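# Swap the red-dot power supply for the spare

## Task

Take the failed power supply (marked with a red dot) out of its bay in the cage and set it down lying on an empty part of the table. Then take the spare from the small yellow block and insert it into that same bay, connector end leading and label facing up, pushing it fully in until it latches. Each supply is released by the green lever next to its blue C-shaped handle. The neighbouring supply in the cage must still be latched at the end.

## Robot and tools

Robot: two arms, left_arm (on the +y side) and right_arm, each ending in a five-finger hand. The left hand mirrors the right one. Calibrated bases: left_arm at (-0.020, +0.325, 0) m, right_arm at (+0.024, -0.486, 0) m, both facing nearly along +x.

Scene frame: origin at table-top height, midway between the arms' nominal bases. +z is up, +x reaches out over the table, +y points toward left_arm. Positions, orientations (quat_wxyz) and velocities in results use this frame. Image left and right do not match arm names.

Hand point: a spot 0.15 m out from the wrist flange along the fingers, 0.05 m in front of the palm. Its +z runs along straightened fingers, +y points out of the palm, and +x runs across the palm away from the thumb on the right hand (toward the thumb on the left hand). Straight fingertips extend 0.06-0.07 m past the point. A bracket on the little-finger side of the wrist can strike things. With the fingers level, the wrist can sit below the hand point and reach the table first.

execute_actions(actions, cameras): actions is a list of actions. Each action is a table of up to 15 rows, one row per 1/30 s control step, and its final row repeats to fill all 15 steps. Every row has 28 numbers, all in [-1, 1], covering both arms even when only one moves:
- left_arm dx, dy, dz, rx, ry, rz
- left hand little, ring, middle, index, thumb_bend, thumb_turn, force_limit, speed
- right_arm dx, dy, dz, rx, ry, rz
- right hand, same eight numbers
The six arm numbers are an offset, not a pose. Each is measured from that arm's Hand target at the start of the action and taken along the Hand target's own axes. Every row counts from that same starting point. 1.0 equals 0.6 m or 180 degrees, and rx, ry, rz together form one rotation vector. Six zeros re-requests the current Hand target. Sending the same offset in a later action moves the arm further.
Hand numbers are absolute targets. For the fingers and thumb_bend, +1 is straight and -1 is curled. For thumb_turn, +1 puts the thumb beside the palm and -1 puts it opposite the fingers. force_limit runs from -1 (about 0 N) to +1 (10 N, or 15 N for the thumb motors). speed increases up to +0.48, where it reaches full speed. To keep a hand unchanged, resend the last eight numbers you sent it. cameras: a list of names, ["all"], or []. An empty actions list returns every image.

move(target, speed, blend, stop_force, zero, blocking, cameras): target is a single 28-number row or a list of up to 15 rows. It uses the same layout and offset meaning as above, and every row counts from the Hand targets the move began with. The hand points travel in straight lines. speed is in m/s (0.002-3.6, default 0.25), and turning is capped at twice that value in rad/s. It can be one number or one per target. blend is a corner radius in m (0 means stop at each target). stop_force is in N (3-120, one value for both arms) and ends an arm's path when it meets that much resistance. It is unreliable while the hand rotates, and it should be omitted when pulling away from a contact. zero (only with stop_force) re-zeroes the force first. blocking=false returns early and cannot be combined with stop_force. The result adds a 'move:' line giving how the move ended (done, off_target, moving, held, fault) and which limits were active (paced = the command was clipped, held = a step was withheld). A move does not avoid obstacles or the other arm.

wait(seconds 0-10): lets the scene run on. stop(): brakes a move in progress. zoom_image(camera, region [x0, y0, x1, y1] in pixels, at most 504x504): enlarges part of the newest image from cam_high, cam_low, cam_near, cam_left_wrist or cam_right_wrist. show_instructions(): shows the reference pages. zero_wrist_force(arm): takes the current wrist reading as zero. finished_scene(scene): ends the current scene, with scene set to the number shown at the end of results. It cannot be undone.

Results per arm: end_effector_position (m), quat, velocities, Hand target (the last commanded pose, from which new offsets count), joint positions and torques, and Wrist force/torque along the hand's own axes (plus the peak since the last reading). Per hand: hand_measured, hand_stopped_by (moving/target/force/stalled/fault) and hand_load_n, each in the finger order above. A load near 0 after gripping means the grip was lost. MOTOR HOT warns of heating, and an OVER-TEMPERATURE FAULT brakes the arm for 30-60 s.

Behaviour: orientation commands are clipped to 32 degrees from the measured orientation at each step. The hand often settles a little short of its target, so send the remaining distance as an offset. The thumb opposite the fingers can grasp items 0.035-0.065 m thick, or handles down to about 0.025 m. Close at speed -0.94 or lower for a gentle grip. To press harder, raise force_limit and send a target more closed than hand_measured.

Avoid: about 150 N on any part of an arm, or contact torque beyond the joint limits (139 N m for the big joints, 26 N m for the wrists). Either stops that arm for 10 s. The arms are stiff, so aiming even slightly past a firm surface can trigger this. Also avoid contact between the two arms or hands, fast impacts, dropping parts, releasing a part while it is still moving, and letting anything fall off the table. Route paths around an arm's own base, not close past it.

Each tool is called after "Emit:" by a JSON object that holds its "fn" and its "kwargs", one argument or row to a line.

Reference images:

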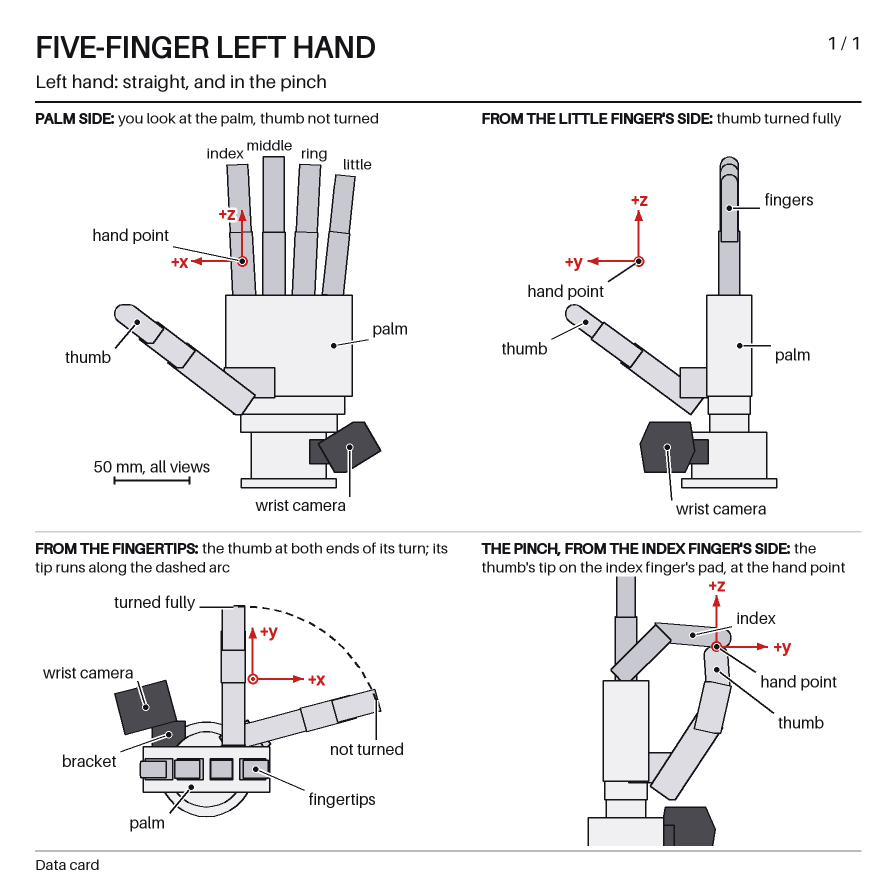

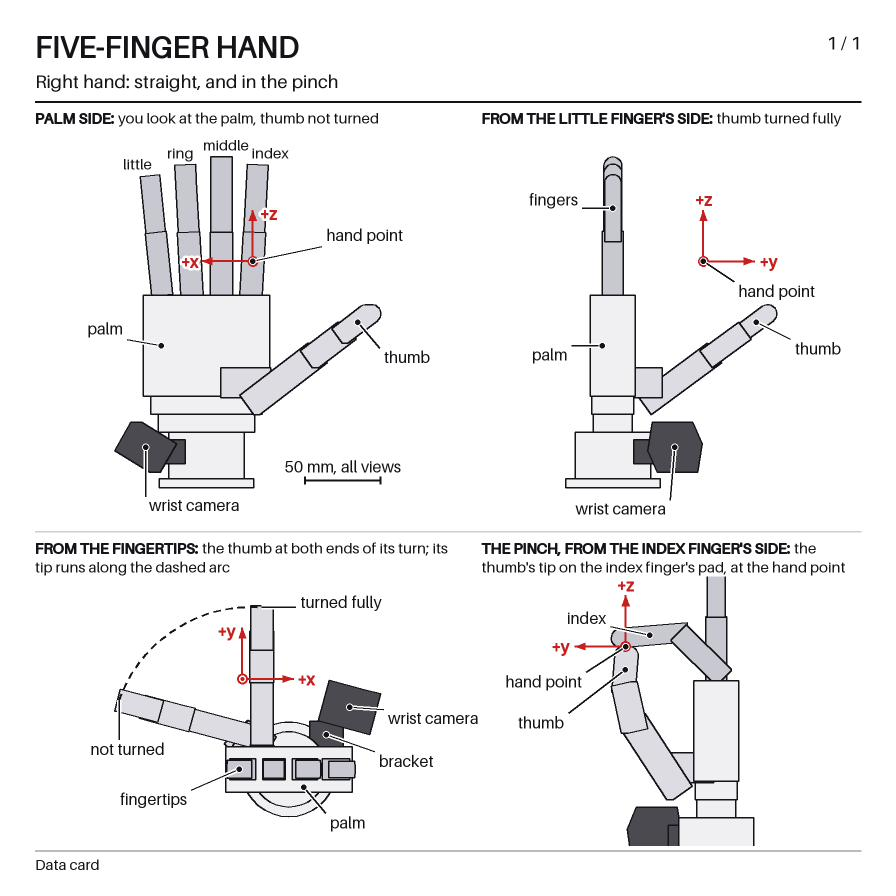

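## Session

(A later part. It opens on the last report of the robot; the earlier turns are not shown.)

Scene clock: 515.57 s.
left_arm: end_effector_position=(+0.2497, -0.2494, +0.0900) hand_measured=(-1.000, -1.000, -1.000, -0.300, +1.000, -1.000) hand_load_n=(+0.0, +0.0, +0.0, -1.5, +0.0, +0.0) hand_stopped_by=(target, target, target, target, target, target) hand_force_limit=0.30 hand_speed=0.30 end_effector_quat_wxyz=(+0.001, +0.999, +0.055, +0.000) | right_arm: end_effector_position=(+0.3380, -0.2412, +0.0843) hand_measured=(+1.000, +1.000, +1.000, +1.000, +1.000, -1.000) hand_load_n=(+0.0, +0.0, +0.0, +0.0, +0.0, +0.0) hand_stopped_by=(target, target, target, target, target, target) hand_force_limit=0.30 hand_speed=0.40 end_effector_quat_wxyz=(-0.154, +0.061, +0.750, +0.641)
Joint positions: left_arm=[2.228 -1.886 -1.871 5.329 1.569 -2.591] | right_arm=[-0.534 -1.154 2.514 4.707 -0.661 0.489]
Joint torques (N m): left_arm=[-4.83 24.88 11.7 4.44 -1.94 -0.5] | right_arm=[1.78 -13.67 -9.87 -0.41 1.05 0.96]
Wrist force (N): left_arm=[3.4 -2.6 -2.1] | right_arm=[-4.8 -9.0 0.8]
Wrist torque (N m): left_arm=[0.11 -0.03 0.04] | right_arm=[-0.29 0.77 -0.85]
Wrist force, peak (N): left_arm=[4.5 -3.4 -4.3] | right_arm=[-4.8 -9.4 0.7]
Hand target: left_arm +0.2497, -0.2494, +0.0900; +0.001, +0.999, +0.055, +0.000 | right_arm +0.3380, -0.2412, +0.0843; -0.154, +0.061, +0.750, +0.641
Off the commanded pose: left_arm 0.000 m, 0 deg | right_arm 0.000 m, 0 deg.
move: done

Emit:
{"fn": "move", "kwargs": {
  "target": [
    [0,0,0,0,0,0,-1,-1,-1,-0.3,1,-1,0.3,0.3, 0,0,0,0,0,0,1,1,1,1,-0.4,-1,0.2,-0.3]
  ],
  "speed": 0.03,
  "cameras": ["cam_right_wrist","cam_low"]
}}

Scene clock: 517.67 s.
left_arm: end_effector_position=(+0.2497, -0.2494, +0.0900) hand_measured=(-1.000, -1.000, -1.000, -0.300, +1.000, -1.000) hand_load_n=(+0.0, +0.0, +0.0, -1.0, +0.0, +0.0) hand_stopped_by=(target, target, target, target, target, target) hand_force_limit=0.30 hand_speed=0.30 end_effector_quat_wxyz=(+0.001, +0.999, +0.055, +0.000) | right_arm: end_effector_position=(+0.3380, -0.2412, +0.0843) hand_measured=(+1.000, +1.000, +1.000, +1.000, -0.086, -1.000) hand_load_n=(+0.0, +0.0, +0.0, +0.0, +10.5, +0.5) hand_stopped_by=(target, target, target, target, force, target) hand_force_limit=0.20 hand_speed=-0.30 end_effector_quat_wxyz=(-0.154, +0.061, +0.750, +0.641)
Joint positions: left_arm=[2.228 -1.886 -1.871 5.329 1.569 -2.591] | right_arm=[-0.534 -1.154 2.514 4.706 -0.661 0.489]
Joint torques (N m): left_arm=[-5.22 24.58 12.27 0.38 -1.96 1.31] | right_arm=[-10.74 -12.37 8.28 0.1 -0.11 -0.91]
Wrist force (N): left_arm=[3.4 -1.7 -1.5] | right_arm=[-4.4 -5.8 1.5]
Wrist torque (N m): left_arm=[0.09 -0.05 0.05] | right_arm=[-0.40 0.69 -1.02]
Wrist force, peak (N): left_arm=[3.8 -2.5 -3.9] | right_arm=[-4.6 -9.0 1.0]
Hand target: left_arm +0.2497, -0.2494, +0.0900; +0.001, +0.999, +0.055, +0.000 | right_arm +0.3380, -0.2412, +0.0843; -0.154, +0.061, +0.750, +0.641
Off the commanded pose: left_arm 0.000 m, 0 deg | right_arm 0.000 m, 0 deg.
move: done
camera_calibration:
cam_right_wrist: T_world_to_cam=[[-0.00845257, 0.136266, 0.990636, -0.0434111], [0.918904, -0.389667, 0.0614408, -0.410299], [0.394391, 0.910819, -0.121922, 0.21316], [0, 0, 0, 1]] pos_world=[0.29259, -0.348115, 0.0942025]
Images, in order (width x height): cam_low 672x504, cam_right_wrist 672x504.

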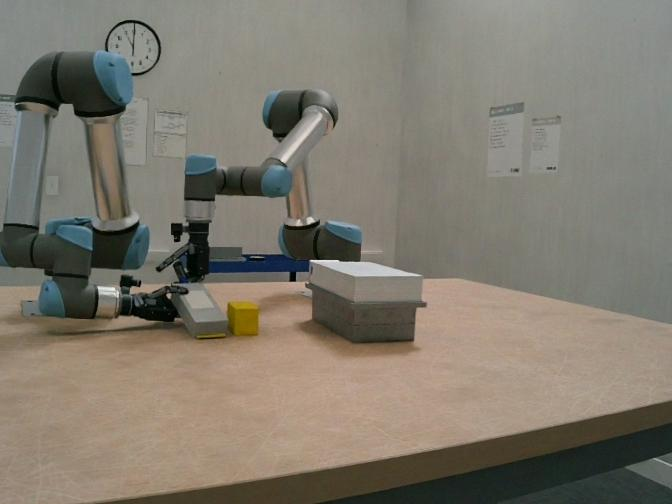

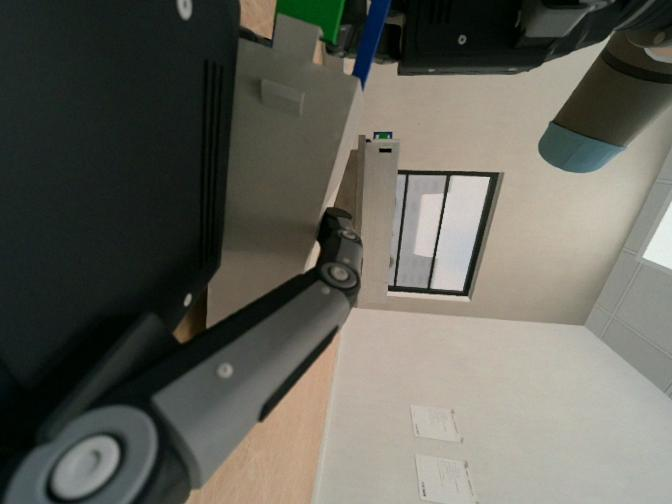

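Emit:
{"fn": "move", "kwargs": {
  "target": [
    [0,-0.02,0,0,0,0,-1,-1,-1,-0.3,1,-1,0.3,0.3, 0,0,0,0,0,0,1,1,1,1,-0.3,-1,0.6,-0.3],
    [0,-0.1,0,0,0,0,-1,-1,-1,-0.3,1,-1,0.3,0.3, 0,0,0,0,0,0,1,1,1,1,-0.3,-1,0.6,-0.3]
  ],
  "speed": [0.03,0.08],
  "cameras": ["cam_low","cam_left_wrist"]
}}

Scene clock: 520.43 s.
left_arm: end_effector_position=(+0.2432, -0.1898, +0.0900) hand_measured=(-1.000, -1.000, -1.000, -0.300, +1.000, -1.000) hand_load_n=(+0.0, +0.0, +0.0, +0.0, +0.0, +0.0) hand_stopped_by=(target, target, target, target, target, target) hand_force_limit=0.30 hand_speed=0.30 end_effector_quat_wxyz=(+0.001, +0.999, +0.055, +0.000) | right_arm: end_effector_position=(+0.3380, -0.2412, +0.0843) hand_measured=(+1.000, +1.000, +1.000, +1.000, -0.104, -1.000) hand_load_n=(+0.5, +0.5, +0.0, +0.0, +18.5, +0.5) hand_stopped_by=(target, target, target, target, force, target) hand_force_limit=0.60 hand_speed=-0.30 end_effector_quat_wxyz=(-0.154, +0.061, +0.750, +0.641)
Joint positions: left_arm=[2.291 -1.767 -2.032 5.37 1.569 -2.528] | right_arm=[-0.534 -1.154 2.514 4.706 -0.661 0.489]
Joint torques (N m): left_arm=[-3.36 19.32 22.7 -0.09 -1.46 -0.85] | right_arm=[-10.09 -13.44 -2.51 -0.98 0.63 -0.04]
Wrist force (N): left_arm=[2.2 1.1 -1.7] | right_arm=[-2.4 -0.7 3.1]
Wrist torque (N m): left_arm=[0.22 -0.08 0.08] | right_arm=[-0.41 0.57 -1.04]
Wrist force, peak (N): left_arm=[9.3 5.7 6.7] | right_arm=[3.4 4.3 6.7]
Hand target: left_arm +0.2432, -0.1898, +0.0899; +0.001, +0.999, +0.055, +0.000 | right_arm +0.3380, -0.2412, +0.0843; -0.154, +0.061, +0.750, +0.641
Off the commanded pose: left_arm 0.000 m, 0 deg | right_arm 0.000 m, 0 deg.
move: done
camera_calibration:
cam_left_wrist: T_world_to_cam=[[0.192065, 0.980222, 0.0476954, 0.137205], [0.83471, -0.188726, 0.517342, -0.288225], [0.516111, -0.0595516, -0.854449, 0.0596885], [0, 0, 0, 1]] pos_world=[0.183426, -0.185333, 0.193568]
Images, in order (width x height): cam_low 672x504, cam_left_wrist 672x504.

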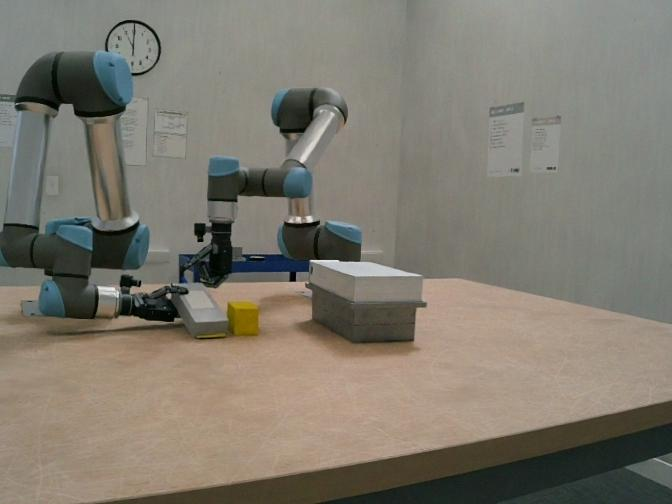

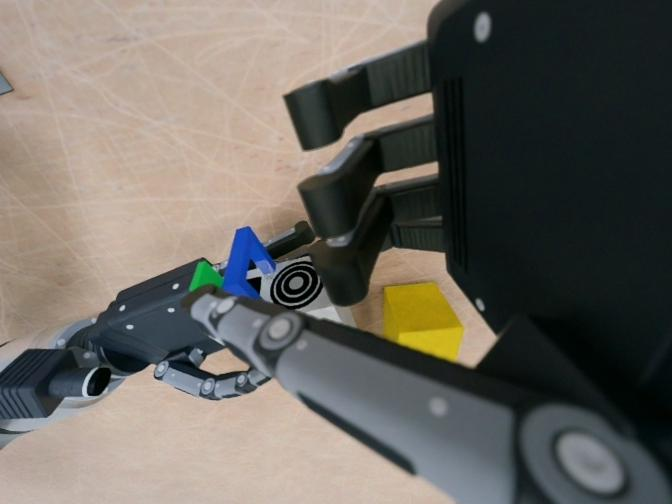

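Emit:
{"fn": "move", "kwargs": {
  "target": [
    [0,-0.1,-0.25,0,0,0,-1,-1,-1,-0.3,1,-1,0.3,0.3, 0,0,0,0,0,0,1,1,1,1,-0.3,-1,0.6,-0.3]
  ],
  "speed": 0.25
}}

Emit:
{"fn": "move", "kwargs": {
  "target": [
    [0,0,0,0,0,0,-1,-1,-1,-0.3,1,-1,0.3,0.3, 0.0206,0.0628,-0.0088,0,0,0,1,1,1,1,-0.3,-1,0.6,-0.3]
  ],
  "speed": 0.04,
  "cameras": ["cam_near","cam_low","cam_high","cam_right_wrist"]
}}

Emit:
{"fn": "zoom_image", "kwargs": {
  "camera": "cam_low",
  "region": [100, 230, 260, 350]
}}

Scene clock: 531.20 s.
left_arm: end_effector_position=(+0.2368, -0.1299, +0.2397) hand_measured=(-1.000, -1.000, -1.000, -0.300, +1.000, -1.000) hand_load_n=(+0.0, +0.0, +0.0, +0.0, +0.0, +0.0) hand_stopped_by=(target, target, target, target, target, target) hand_force_limit=0.30 hand_speed=0.30 end_effector_quat_wxyz=(+0.001, +0.999, +0.055, +0.000) | right_arm: end_effector_position=(+0.3380, -0.2412, +0.0843) hand_measured=(+1.000, +1.000, +1.000, +1.000, -0.104, -1.000) hand_load_n=(+0.0, +0.0, +0.0, +0.0, +18.5, +0.0) hand_stopped_by=(target, target, target, target, force, target) hand_force_limit=0.60 hand_speed=-0.30 end_effector_quat_wxyz=(-0.154, +0.061, +0.750, +0.641)
Joint positions: left_arm=[2.37 -1.464 -1.923 4.959 1.569 -2.448] | right_arm=[-0.534 -1.154 2.514 4.706 -0.661 0.489]
Joint torques (N m): left_arm=[-2.03 26.53 22.23 -0.06 -2.34 -0.39] | right_arm=[-9 -15.62 -18.01 -1.06 2.28 1.55]
Wrist force (N): left_arm=[2.2 1.0 -1.9] | right_arm=[-2.3 -1.0 3.1]
Wrist torque (N m): left_arm=[0.20 -0.11 0.10] | right_arm=[-0.39 0.57 -1.01]
Wrist force, peak (N): left_arm=[1.9 -0.3 -3.8] | right_arm=[-2.8 -2.2 3.3]
Hand target: left_arm +0.2367, -0.1299, +0.2398; +0.001, +0.999, +0.055, +0.000 | right_arm +0.3380, -0.2412, +0.0843; -0.154, +0.061, +0.750, +0.641
Off the commanded pose: left_arm 0.000 m, 0 deg | right_arm 0.000 m, 0 deg.
move: done

Scene clock: 532.53 s.
left_arm: end_effector_position=(+0.2367, -0.1299, +0.2398) hand_measured=(-1.000, -1.000, -1.000, -0.300, +1.000, -1.000) hand_load_n=(+0.0, +0.0, +0.0, +0.0, +0.0, +0.0) hand_stopped_by=(target, target, target, target, target, target) hand_force_limit=0.30 hand_speed=0.30 end_effector_quat_wxyz=(+0.001, +0.999, +0.055, +0.000) | right_arm: end_effector_position=(+0.3381, -0.2413, +0.1243) hand_measured=(+1.000, +1.000, +1.000, +1.000, -0.106, -1.000) hand_load_n=(+0.0, +0.0, +0.0, +1.0, +6.0, +2.5) hand_stopped_by=(target, target, target, target, force, target) hand_force_limit=0.60 hand_speed=-0.30 end_effector_quat_wxyz=(-0.154, +0.061, +0.750, +0.640)
Joint positions: left_arm=[2.37 -1.464 -1.923 4.958 1.569 -2.448] | right_arm=[-0.534 -1.306 2.503 4.869 -0.661 0.489]
Joint torques (N m): left_arm=[-5.4 34.19 32.96 -0.08 -2.18 1.24] | right_arm=[8.52 -11.16 -7.22 -0.71 0.18 -1.21]
Wrist force (N): left_arm=[2.0 0.7 -1.6] | right_arm=[-6.5 -9.7 4.1]
Wrist torque (N m): left_arm=[0.14 -0.08 0.10] | right_arm=[-0.25 0.58 -0.32]
Wrist force, peak (N): left_arm=[2.3 0.9 -1.5] | right_arm=[-6.9 -10.0 4.1]
Hand target: left_arm +0.2367, -0.1299, +0.2398; +0.001, +0.999, +0.055, +0.000 | right_arm +0.3380, -0.2412, +0.1243; -0.154, +0.061, +0.750, +0.641
Off the commanded pose: left_arm 0.000 m, 0 deg | right_arm 0.000 m, 0 deg.
move: done
camera_calibration:
cam_right_wrist: T_world_to_cam=[[-0.00862224, 0.136338, 0.990625, -0.0829592], [0.918866, -0.389726, 0.0616349, -0.412885], [0.394476, 0.910783, -0.121916, 0.217959], [0, 0, 0, 1]] pos_world=[0.292691, -0.348115, 0.134202]
Images, in order (width x height): cam_high 672x504, cam_low 672x504, cam_near 672x504, cam_right_wrist 672x504.

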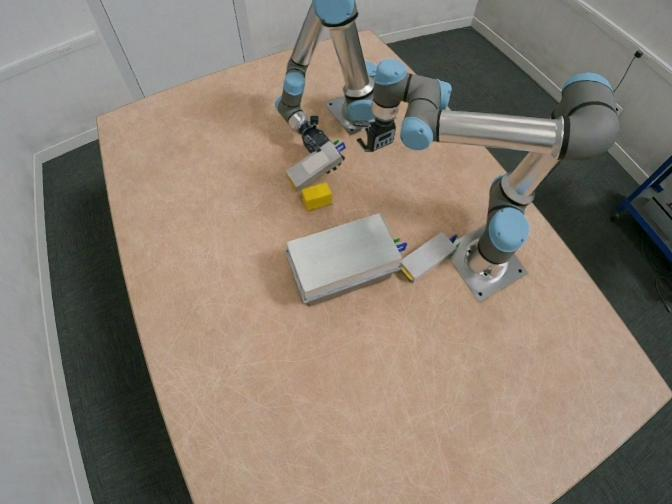

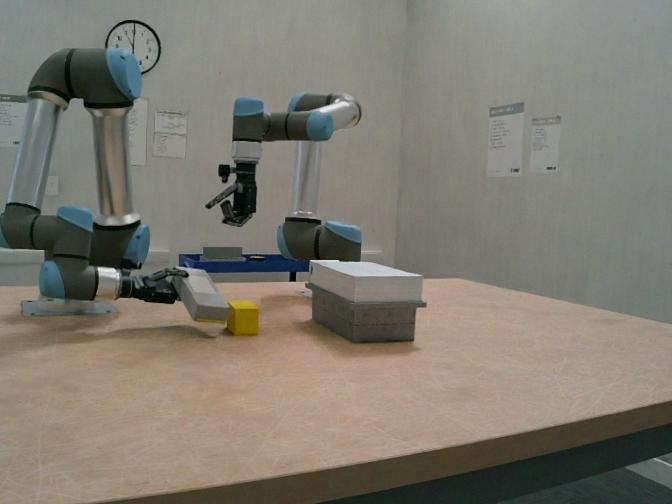

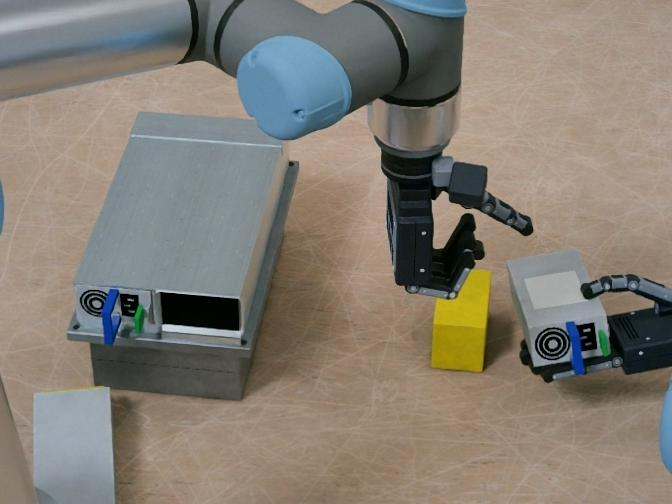

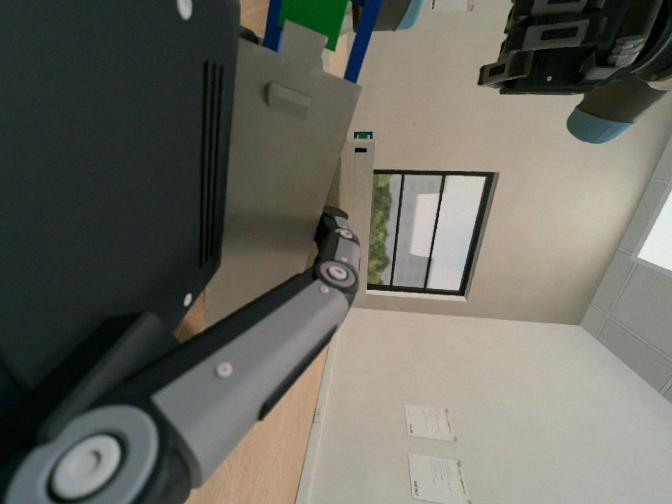

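Scaled by 3.150 from the camera's 672x504 image, which has a finer 960x720 frame.

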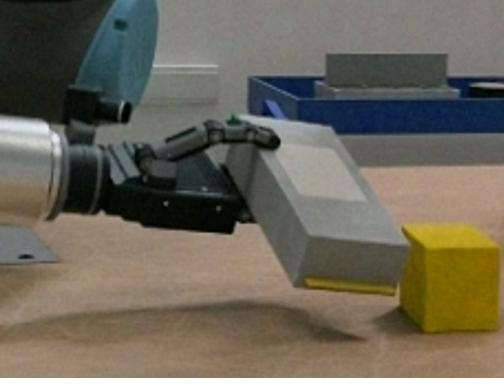

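Emit:
{"fn": "move", "kwargs": {
  "target": [
    [0,0,-0.35,0,0,0,1,1,1,1,1,1,0,-0.8, 0.0155,0.0471,-0.0066,0,0,0,1,1,1,1,-0.3,-1,0.6,-0.3],
    [0.3377,-0.885,-0.35,0,0,0,1,1,1,1,1,1,0,-0.8, 0.0155,0.0471,-0.0066,0,0,0,1,1,1,1,-0.3,-1,0.6,-0.3]
  ],
  "speed": [0.3,0.4],
  "blend": [0.05,0]
}}

Scene clock: 539.47 s.
left_arm: end_effector_position=(+0.3803, +0.4204, +0.4488) hand_measured=(+1.000, +1.000, +1.000, +1.000, +1.000, +1.000) hand_load_n=(+0.0, +0.0, +0.0, +0.0, +0.0, +0.5) hand_stopped_by=(target, target, target, target, target, target) hand_force_limit=0.00 hand_speed=-0.80 end_effector_quat_wxyz=(+0.001, +0.999, +0.055, +0.000) | right_arm: end_effector_position=(+0.3380, -0.2412, +0.1543) hand_measured=(+1.000, +1.000, +1.000, +1.000, -0.106, -1.000) hand_load_n=(+0.0, +0.0, +0.0, +0.5, +6.0, +3.0) hand_stopped_by=(target, target, target, target, force, target) hand_force_limit=0.60 hand_speed=-0.30 end_effector_quat_wxyz=(-0.154, +0.061, +0.750, +0.641)
Joint positions: left_arm=[3.88 -1.331 -1.489 4.39 1.57 -0.938] | right_arm=[-0.534 -1.412 2.486 4.993 -0.661 0.489]
Joint torques (N m): left_arm=[8.68 -0.5 31.52 4.85 1.55 1.15] | right_arm=[-10.96 -7.75 1.05 -0.4 -0.51 -0.52]
Wrist force (N): left_arm=[1.8 1.0 -1.8] | right_arm=[-6.4 -9.6 4.0]
Wrist torque (N m): left_arm=[0.19 -0.03 0.03] | right_arm=[-0.27 0.57 -0.31]
Wrist force, peak (N): left_arm=[1.9 2.7 -3.4] | right_arm=[-7.1 -10.1 3.8]
Hand target: left_arm +0.3803, +0.4204, +0.4488; +0.001, +0.999, +0.055, +0.000 | right_arm +0.3380, -0.2412, +0.1543; -0.154, +0.061, +0.750, +0.641
Off the commanded pose: left_arm 0.000 m, 0 deg | right_arm 0.000 m, 0 deg.
move: done

Emit:
{"fn": "move", "kwargs": {
  "target": [0,0,0,0,0,0,1,1,1,1,1,1,0,-0.8, 0,0,0,-0.0551,-0.0761,-0.0945,1,1,1,1,-0.3,-1,0.6,-0.3],
  "speed": 0.15,
  "cameras": ["cam_near","cam_low","cam_high","cam_right_wrist"]
}}

Emit:
{"fn": "zoom_image", "kwargs": {
  "camera": "cam_low",
  "region": [100, 200, 260, 320]
}}

Emit:
{"fn": "zoom_image", "kwargs": {
  "camera": "cam_near",
  "region": [490, 180, 670, 380]
}}

Scene clock: 542.47 s.
left_arm: end_effector_position=(+0.3803, +0.4204, +0.4488) hand_measured=(+1.000, +1.000, +1.000, +1.000, +1.000, +1.000) hand_load_n=(+0.0, +0.0, +0.0, +0.0, +0.0, +0.0) hand_stopped_by=(target, target, target, target, target, target) hand_force_limit=0.00 hand_speed=-0.80 end_effector_quat_wxyz=(+0.001, +0.999, +0.055, +0.000) | right_arm: end_effector_position=(+0.3380, -0.2412, +0.1543) hand_measured=(+1.000, +1.000, +1.000, +1.000, -0.106, -1.000) hand_load_n=(+0.0, +0.0, +0.0, +0.5, +5.5, +2.0) hand_stopped_by=(target, target, target, target, force, target) hand_force_limit=0.60 hand_speed=-0.30 end_effector_quat_wxyz=(+0.038, +0.039, +0.706, +0.706)
Joint positions: left_arm=[3.88 -1.331 -1.489 4.39 1.57 -0.938] | right_arm=[-0.587 -1.297 2.598 4.984 -0.44 -0.001]
Joint torques (N m): left_arm=[8.31 -0.94 30.45 4.83 1.1 0.9] | right_arm=[10.34 -23.36 -19.25 -0.39 0.06 -2.36]
Wrist force (N): left_arm=[1.8 1.0 -1.8] | right_arm=[-3.5 -10.0 2.7]
Wrist torque (N m): left_arm=[0.20 -0.03 0.03] | right_arm=[-0.18 0.52 -0.25]
Wrist force, peak (N): left_arm=[2.3 0.9 -2.1] | right_arm=[-6.9 -9.4 4.0]
Hand target: left_arm +0.3803, +0.4204, +0.4488; +0.001, +0.999, +0.055, +0.000 | right_arm +0.3380, -0.2412, +0.1543; +0.038, +0.038, +0.706, +0.706
Off the commanded pose: left_arm 0.000 m, 0 deg | right_arm 0.000 m, 0 deg.
move: done
camera_calibration:
cam_right_wrist: T_world_to_cam=[[-0.296722, 0.0351681, 0.954316, -0.0341181], [0.74662, -0.614524, 0.25479, -0.440421], [0.595411, 0.788114, 0.156085, 0.0812153], [0, 0, 0, 1]] pos_world=[0.270347, -0.333456, 0.132098]
Images, in order (width x height): cam_high 672x504, cam_low 672x504, cam_near 672x504, cam_right_wrist 672x504.

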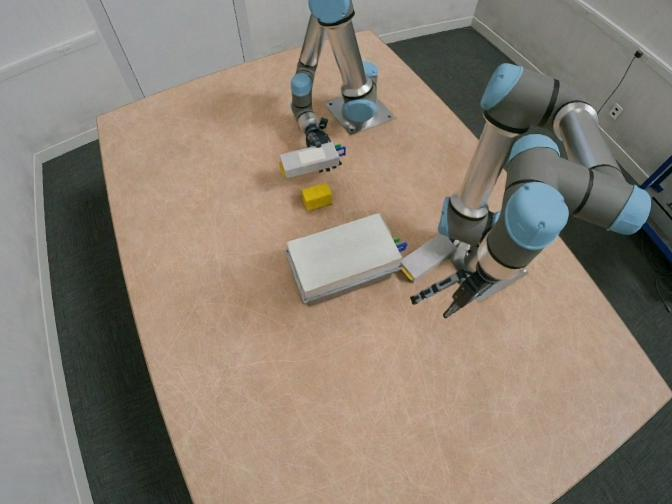

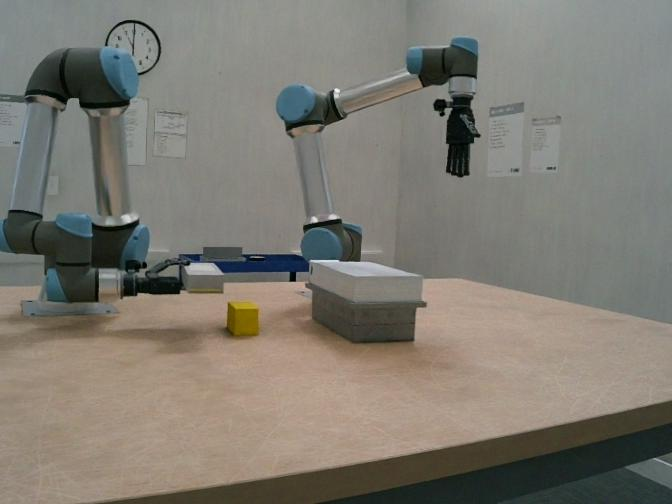

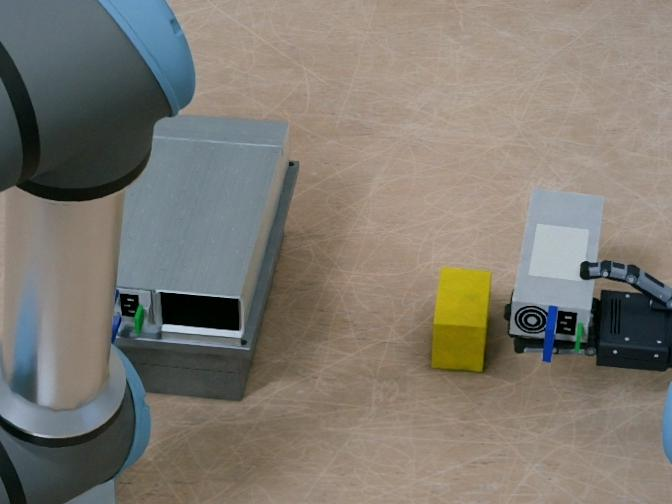

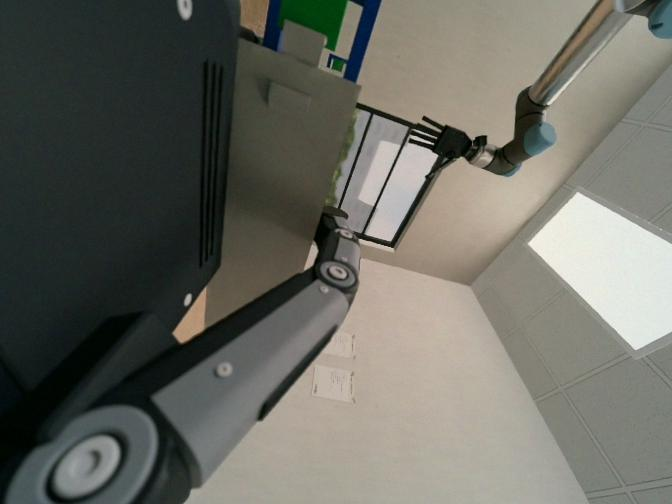

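Scaled by 3.150 from the camera's 672x504 image, which has a finer 960x720 frame.

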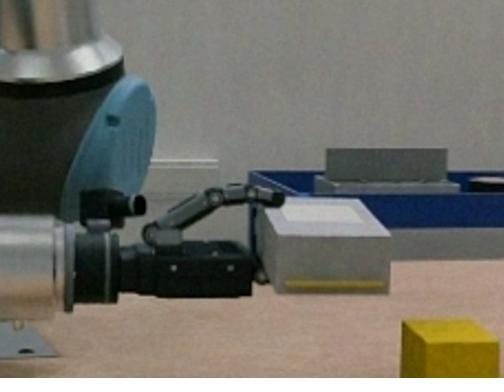

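Scaled by 2.520 from the camera's 672x504 image, which has a finer 960x720 frame.

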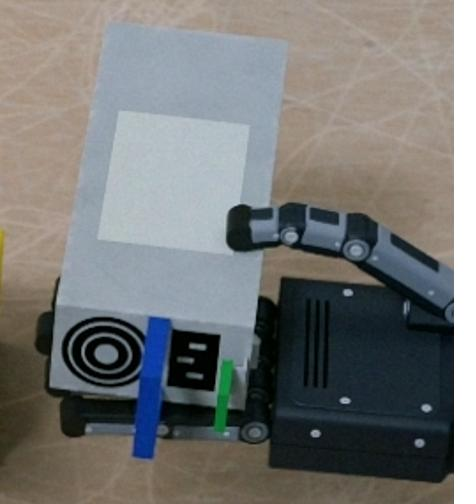

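Emit:
{"fn": "zoom_image", "kwargs": {
  "camera": "cam_near",
  "region": [90, 100, 310, 260]
}}

Emit:
{"fn": "zoom_image", "kwargs": {
  "camera": "cam_near",
  "region": [110, 260, 270, 380]
}}

Scaled by 2.291 from the camera's 672x504 image, which has a finer 960x720 frame.

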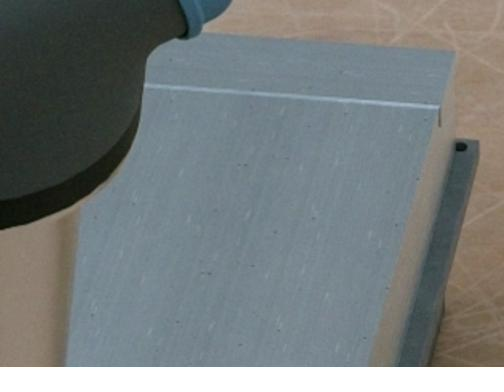

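Scaled by 3.150 from the camera's 672x504 image, which has a finer 960x720 frame.

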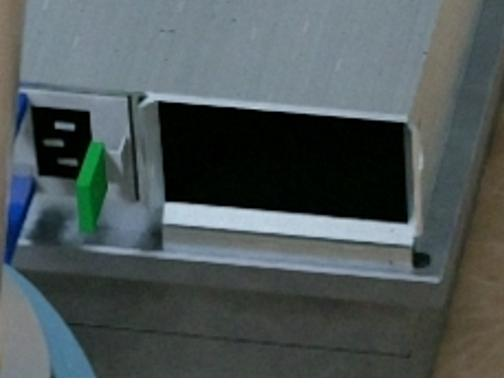

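Emit:
{"fn": "move", "kwargs": {
  "target": [
    [-0.4678,-0.7728,0,0,0,0,1,1,1,1,1,1,0,-0.8, 0,0.05,0,0,0,0,1,1,1,1,-0.3,-1,0.6,-0.3]
  ],
  "speed": [0.4]
}}

Emit:
{"fn": "move", "kwargs": {
  "target": [
    [0,0,0,0,0,0,1,1,1,1,1,1,0,-0.8, 0.3368,0.0333,0.1998,0,0.0167,-0.0072,1,1,1,1,-0.3,-1,0.6,-0.3],
    [0,0,0,0,0,0,1,1,1,1,1,1,0,-0.8, 0.4923,0.025,0.5475,0,0.0167,-0.0072,1,1,1,1,-0.3,-1,0.6,-0.3]
  ],
  "speed": [0.15,0.15],
  "blend": [0.05,0],
  "cameras": ["cam_near","cam_low","cam_high","cam_right_wrist"]
}}

Scene clock: 548.70 s.
left_arm: end_effector_position=(+0.0508, +0.8506, +0.4483) hand_measured=(+1.000, +1.000, +1.000, +1.000, +1.000, +1.000) hand_load_n=(+0.0, +0.0, +0.0, +0.0, +0.0, +0.0) hand_stopped_by=(target, target, target, target, target, target) hand_force_limit=0.00 hand_speed=-0.80 end_effector_quat_wxyz=(+0.001, +0.999, +0.055, +0.000) | right_arm: end_effector_position=(+0.3380, -0.2413, +0.1843) hand_measured=(+1.000, +1.000, +1.000, +1.000, -0.106, -1.000) hand_load_n=(+0.0, +0.0, +0.0, +0.5, +6.0, +2.0) hand_stopped_by=(target, target, target, target, force, target) hand_force_limit=0.60 hand_speed=-0.30 end_effector_quat_wxyz=(+0.038, +0.038, +0.706, +0.706)
Joint positions: left_arm=[4.881 -1.798 -1.027 4.395 1.572 0.063] | right_arm=[-0.587 -1.424 2.582 5.127 -0.439 -0.001]
Joint torques (N m): left_arm=[8.91 22.46 32.83 4.7 2.16 1.2] | right_arm=[-9.2 -7.06 -9.99 -0.42 -1.18 0.52]
Wrist force (N): left_arm=[1.9 1.1 -2.0] | right_arm=[-3.7 -10.1 2.7]
Wrist torque (N m): left_arm=[0.21 -0.05 0.07] | right_arm=[-0.19 0.56 -0.21]
Wrist force, peak (N): left_arm=[3.3 3.2 -1.7] | right_arm=[-3.6 -10.7 2.9]
Hand target: left_arm +0.0507, +0.8507, +0.4483; +0.001, +0.999, +0.055, +0.000 | right_arm +0.3380, -0.2413, +0.1843; +0.038, +0.038, +0.706, +0.706
Off the commanded pose: left_arm 0.000 m, 0 deg | right_arm 0.000 m, 0 deg.
move: done

Scene clock: 549.90 s.
left_arm: end_effector_position=(+0.0507, +0.8507, +0.4483) hand_measured=(+1.000, +1.000, +1.000, +1.000, +1.000, +1.000) hand_load_n=(+0.0, +0.0, +0.0, +0.0, +0.0, +0.0) hand_stopped_by=(target, target, target, target, target, target) hand_force_limit=0.00 hand_speed=-0.80 end_effector_quat_wxyz=(+0.001, +0.999, +0.055, +0.000) | right_arm: end_effector_position=(+0.2401, -0.1693, +0.1939) hand_measured=(+1.000, +1.000, +1.000, +1.000, -0.106, -1.000) hand_load_n=(+0.0, +0.0, +0.0, +0.5, +7.0, +2.5) hand_stopped_by=(target, target, target, target, force, target) hand_force_limit=0.60 hand_speed=-0.30 end_effector_quat_wxyz=(+0.032, +0.024, +0.706, +0.707)
Joint positions: left_arm=[4.881 -1.798 -1.027 4.395 1.572 0.063] | right_arm=[-0.472 -1.693 2.805 5.176 -0.352 -0.015]
Joint torques (N m): left_arm=[9.02 21.22 32.56 4.45 2.17 1.2] | right_arm=[-11.95 5.32 -23.73 -0.71 -1.01 -0.94]
Wrist force (N): left_arm=[2.0 0.9 -1.8] | right_arm=[-3.7 -10.1 3.3]
Wrist torque (N m): left_arm=[0.17 -0.06 0.09] | right_arm=[-0.19 0.59 -0.08]
Wrist force, peak (N): left_arm=[1.9 1.0 -2.2] | right_arm=[-6.0 -10.4 1.4]
Hand target: left_arm +0.0507, +0.8507, +0.4483; +0.001, +0.999, +0.055, +0.000 | right_arm +0.2402, -0.1693, +0.1939; +0.032, +0.024, +0.706, +0.707 (not the last commanded pose)
Off the commanded pose: left_arm 0.000 m, 0 deg | right_arm 0.328 m, 2 deg.
move: held (right_arm; a check stopped the path); path passed 0 of 2 targets; limits=held
pose unreachable (right arm): on one or more control steps of this call, first in action 0 (counted from 0), this arm could not follow its commanded pose, so it was not sent that pose on those steps. It may still have moved: this result reports where it is.
cause: moving toward the commanded pose would bring two parts of the arm too close to each other (joints 3 (elbow) to 6 (wrist 3) lie between them).
camera_calibration:
cam_right_wrist: T_world_to_cam=[[-0.309234, 0.0273036, 0.950594, -0.101109], [0.760253, -0.593405, 0.264359, -0.334845], [0.571306, 0.80444, 0.162743, 0.0838356], [0, 0, 0, 1]] pos_world=[0.175405, -0.263379, 0.170989]
Images, in order (width x height): cam_high 672x504, cam_low 672x504, cam_near 672x504, cam_right_wrist 672x504.

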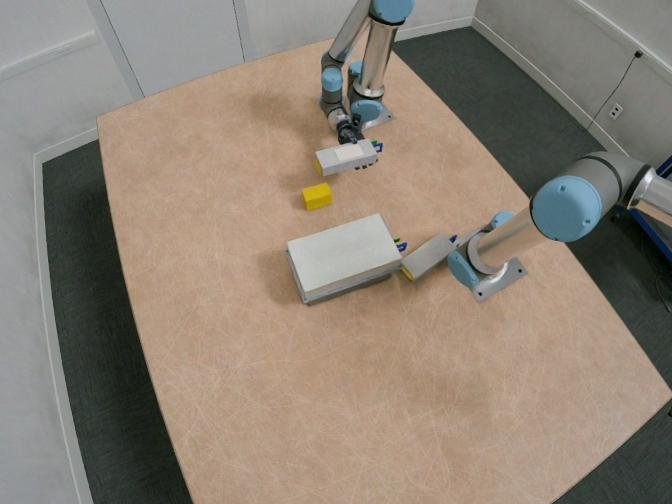

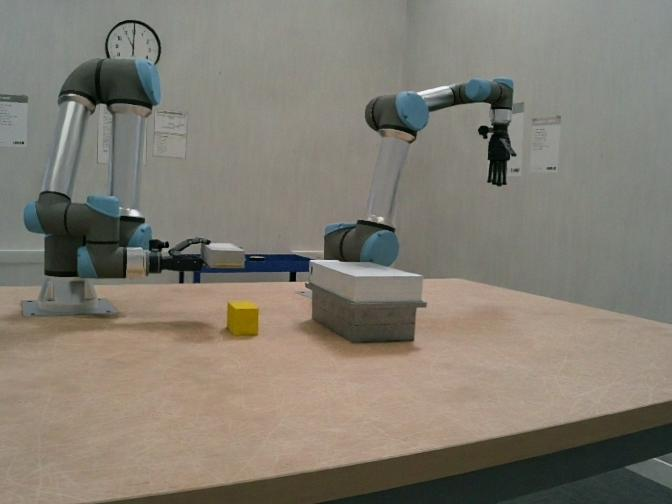

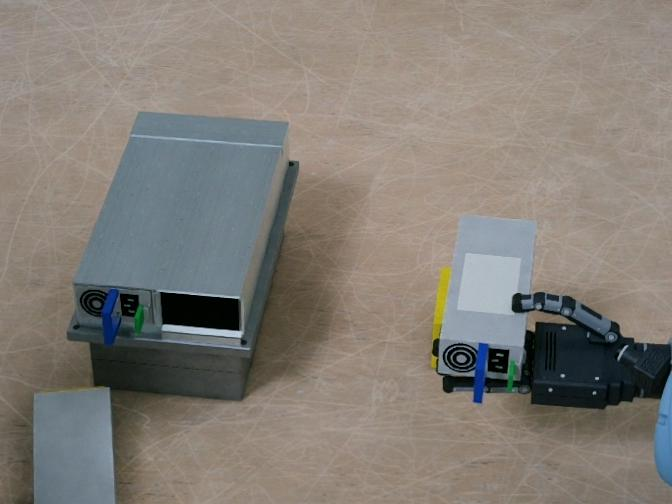

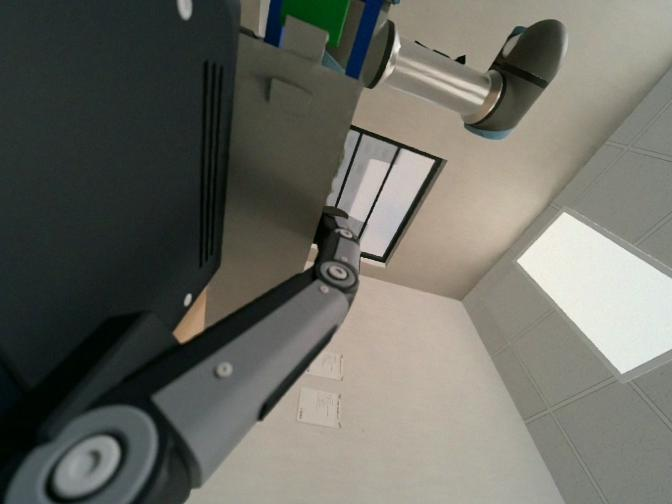

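Emit:
{"fn": "move", "kwargs": {
  "target": [
    [0,0,0,0,0,0,1,1,1,1,1,1,0,-0.8, -0.1042,0.1,-0.0408,0,0,0,1,1,1,1,-0.3,-1,0.6,-0.3],
    [0,0,0,0,0,0,1,1,1,1,1,1,0,-0.8, -0.1042,0.383,-0.0408,0,0.0111,-0.0048,1,1,1,1,-0.3,-1,0.6,-0.3],
    [0,0,0,0,0,0,1,1,1,1,1,1,0,-0.8, 0.3096,0.377,0.4518,0,0.0111,-0.0048,1,1,1,1,-0.3,-1,0.6,-0.3]
  ],
  "speed": [0.2,0.2,0.2],
  "blend": [0.02,0.08,0],
  "cameras": ["cam_near","cam_low","cam_high","cam_right_wrist"]
}}

Scene clock: 554.97 s.
left_arm: end_effector_position=(+0.0507, +0.8507, +0.4483) hand_measured=(+1.000, +1.000, +1.000, +1.000, +1.000, +1.000) hand_load_n=(+0.0, +0.0, +0.0, +0.0, +0.0, +0.0) hand_stopped_by=(target, target, target, target, target, target) hand_force_limit=0.00 hand_speed=-0.80 end_effector_quat_wxyz=(+0.001, +0.999, +0.055, +0.000) | right_arm: end_effector_position=(+0.0743, +0.1156, +0.4185) hand_measured=(+1.000, +1.000, +1.000, +1.000, -0.106, -1.000) hand_load_n=(+0.0, +0.0, +0.0, +0.5, +6.5, +2.0) hand_stopped_by=(target, target, target, target, force, target) hand_force_limit=0.60 hand_speed=-0.30 end_effector_quat_wxyz=(+0.025, +0.007, +0.707, +0.707)
Joint positions: left_arm=[4.881 -1.798 -1.027 4.395 1.572 0.063] | right_arm=[1.116 -1.673 2.006 5.949 1.201 -0.026]
Joint torques (N m): left_arm=[8.76 21.65 32.39 3.14 2.09 1.23] | right_arm=[10.25 -11.84 -25.61 -2.81 2 0.41]
Wrist force (N): left_arm=[2.1 1.0 -1.7] | right_arm=[-3.2 -10.1 2.9]
Wrist torque (N m): left_arm=[0.18 -0.07 0.09] | right_arm=[-0.19 0.57 -0.23]
Wrist force, peak (N): left_arm=[2.1 1.1 -2.1] | right_arm=[-1.5 -11.8 3.7]
Hand target: left_arm +0.0507, +0.8507, +0.4483; +0.001, +0.999, +0.055, +0.000 | right_arm +0.0742, +0.1156, +0.4185; +0.025, +0.007, +0.707, +0.707
Off the commanded pose: left_arm 0.000 m, 0 deg | right_arm 0.000 m, 0 deg.
move: done
camera_calibration:
cam_right_wrist: T_world_to_cam=[[-0.324341, 0.0178031, 0.945773, -0.369441], [0.776346, -0.566228, 0.276897, -0.10862], [0.540453, 0.824056, 0.16983, -0.0900643], [0, 0, 0, 1]] pos_world=[0.0131774, 0.0192914, 0.39478]
Images, in order (width x height): cam_high 672x504, cam_low 672x504, cam_near 672x504, cam_right_wrist 672x504.

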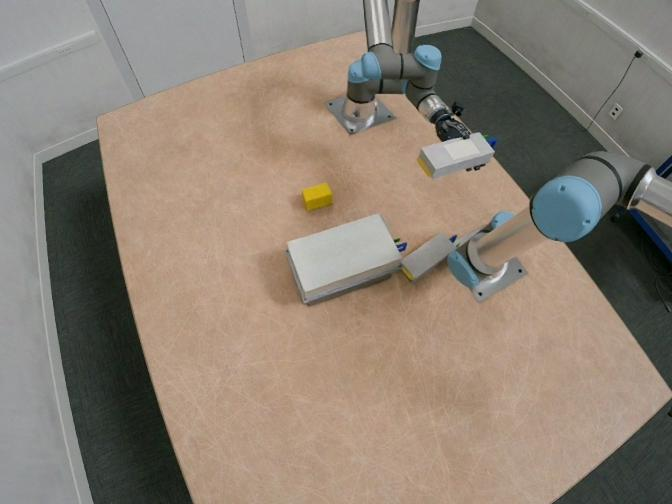

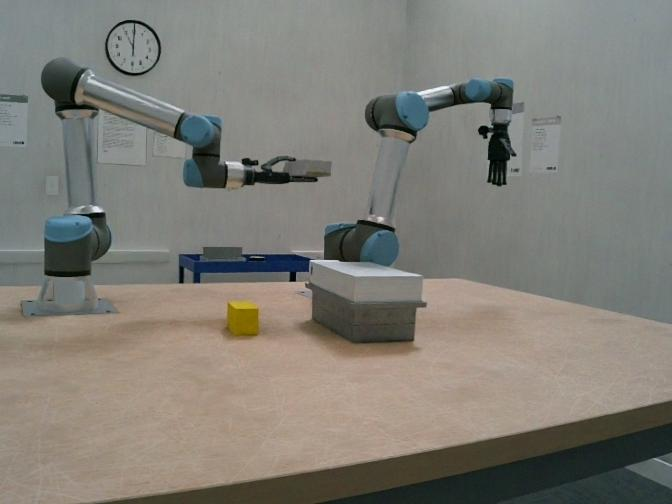

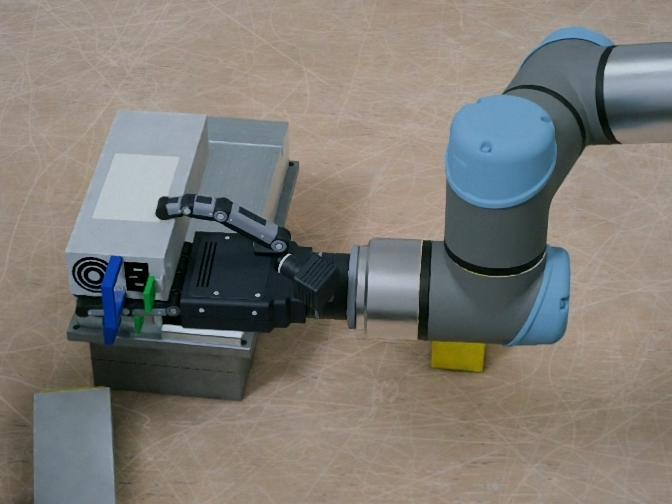

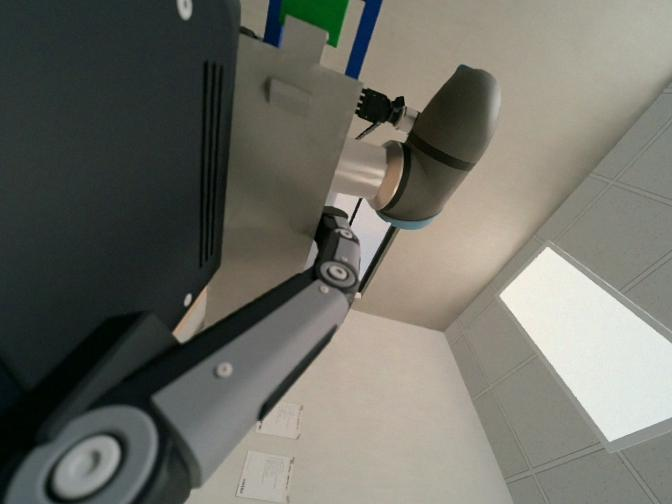

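Emit:
{"fn": "execute_actions", "kwargs": {
  "actions": [],
  "cameras": ["cam_near","cam_low","cam_right_wrist"]
}}

Scene clock: 558.00 s.
left_arm: end_effector_position=(+0.0507, +0.8507, +0.4483) hand_measured=(+1.000, +1.000, +1.000, +1.000, +1.000, +1.000) hand_load_n=(+0.0, +0.0, +0.0, +0.0, +0.0, +0.0) hand_stopped_by=(target, target, target, target, target, target) hand_force_limit=0.00 hand_speed=-0.80 end_effector_quat_wxyz=(+0.001, +0.999, +0.055, +0.000) | right_arm: end_effector_position=(+0.0742, +0.1156, +0.4185) hand_measured=(+1.000, +1.000, +1.000, +1.000, -0.106, -1.000) hand_load_n=(+0.0, +0.0, +0.0, +0.5, +6.5, +2.0) hand_stopped_by=(target, target, target, target, force, target) hand_force_limit=0.60 hand_speed=-0.30 end_effector_quat_wxyz=(+0.025, +0.007, +0.707, +0.707)
Joint positions: left_arm=[4.881 -1.798 -1.027 4.395 1.572 0.063] | right_arm=[1.116 -1.673 2.006 5.949 1.202 -0.026]
Joint velocities: within noise
Joint torques (N m): left_arm=[9.01 21.45 32.52 2.39 2.04 1.22] | right_arm=[10.89 -11.12 -38.98 -3.86 1.37 -1.86]
Wrist force (N): left_arm=[1.7 1.2 -1.9] | right_arm=[-3.4 -10.1 2.7]
Wrist torque (N m): left_arm=[0.24 -0.02 0.06] | right_arm=[-0.19 0.56 -0.23]
Wrist force, peak (N): left_arm=[1.9 1.2 -2.1] | right_arm=[-3.7 -10.2 2.8]
Hand target: left_arm +0.0507, +0.8507, +0.4483; +0.001, +0.999, +0.055, +0.000 | right_arm +0.0742, +0.1156, +0.4185; +0.025, +0.007, +0.707, +0.707
Off the commanded pose: left_arm 0.000 m, 0 deg | right_arm 0.000 m, 0 deg.
camera_calibration:
cam_right_wrist: T_world_to_cam=[[-0.324341, 0.0178031, 0.945773, -0.369474], [0.776346, -0.566228, 0.276897, -0.108543], [0.540453, 0.824056, 0.16983, -0.0900103], [0, 0, 0, 1]] pos_world=[0.0130774, 0.0192914, 0.39478]
Images, in order (width x height): cam_low 672x504, cam_near 672x504, cam_right_wrist 672x504.

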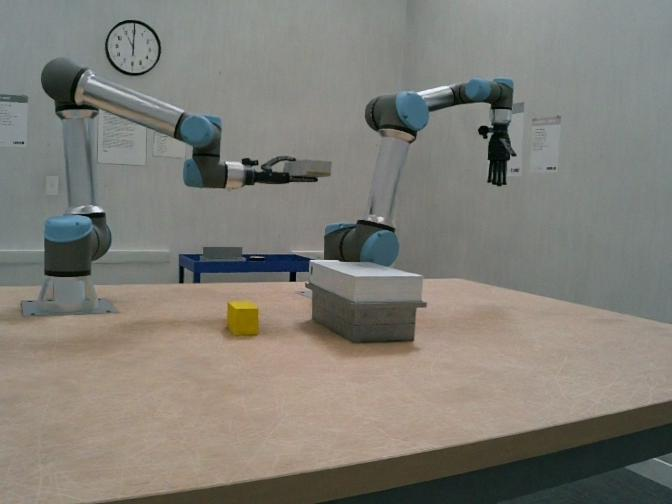

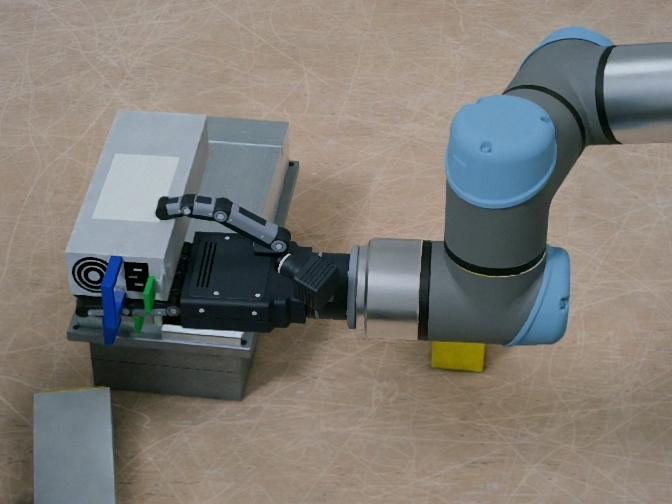

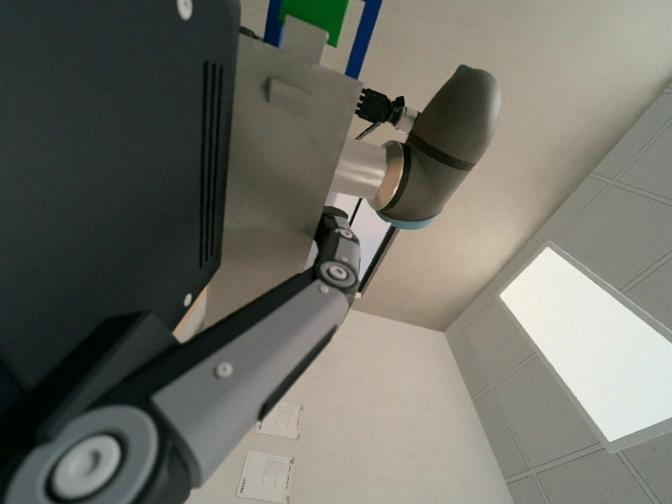

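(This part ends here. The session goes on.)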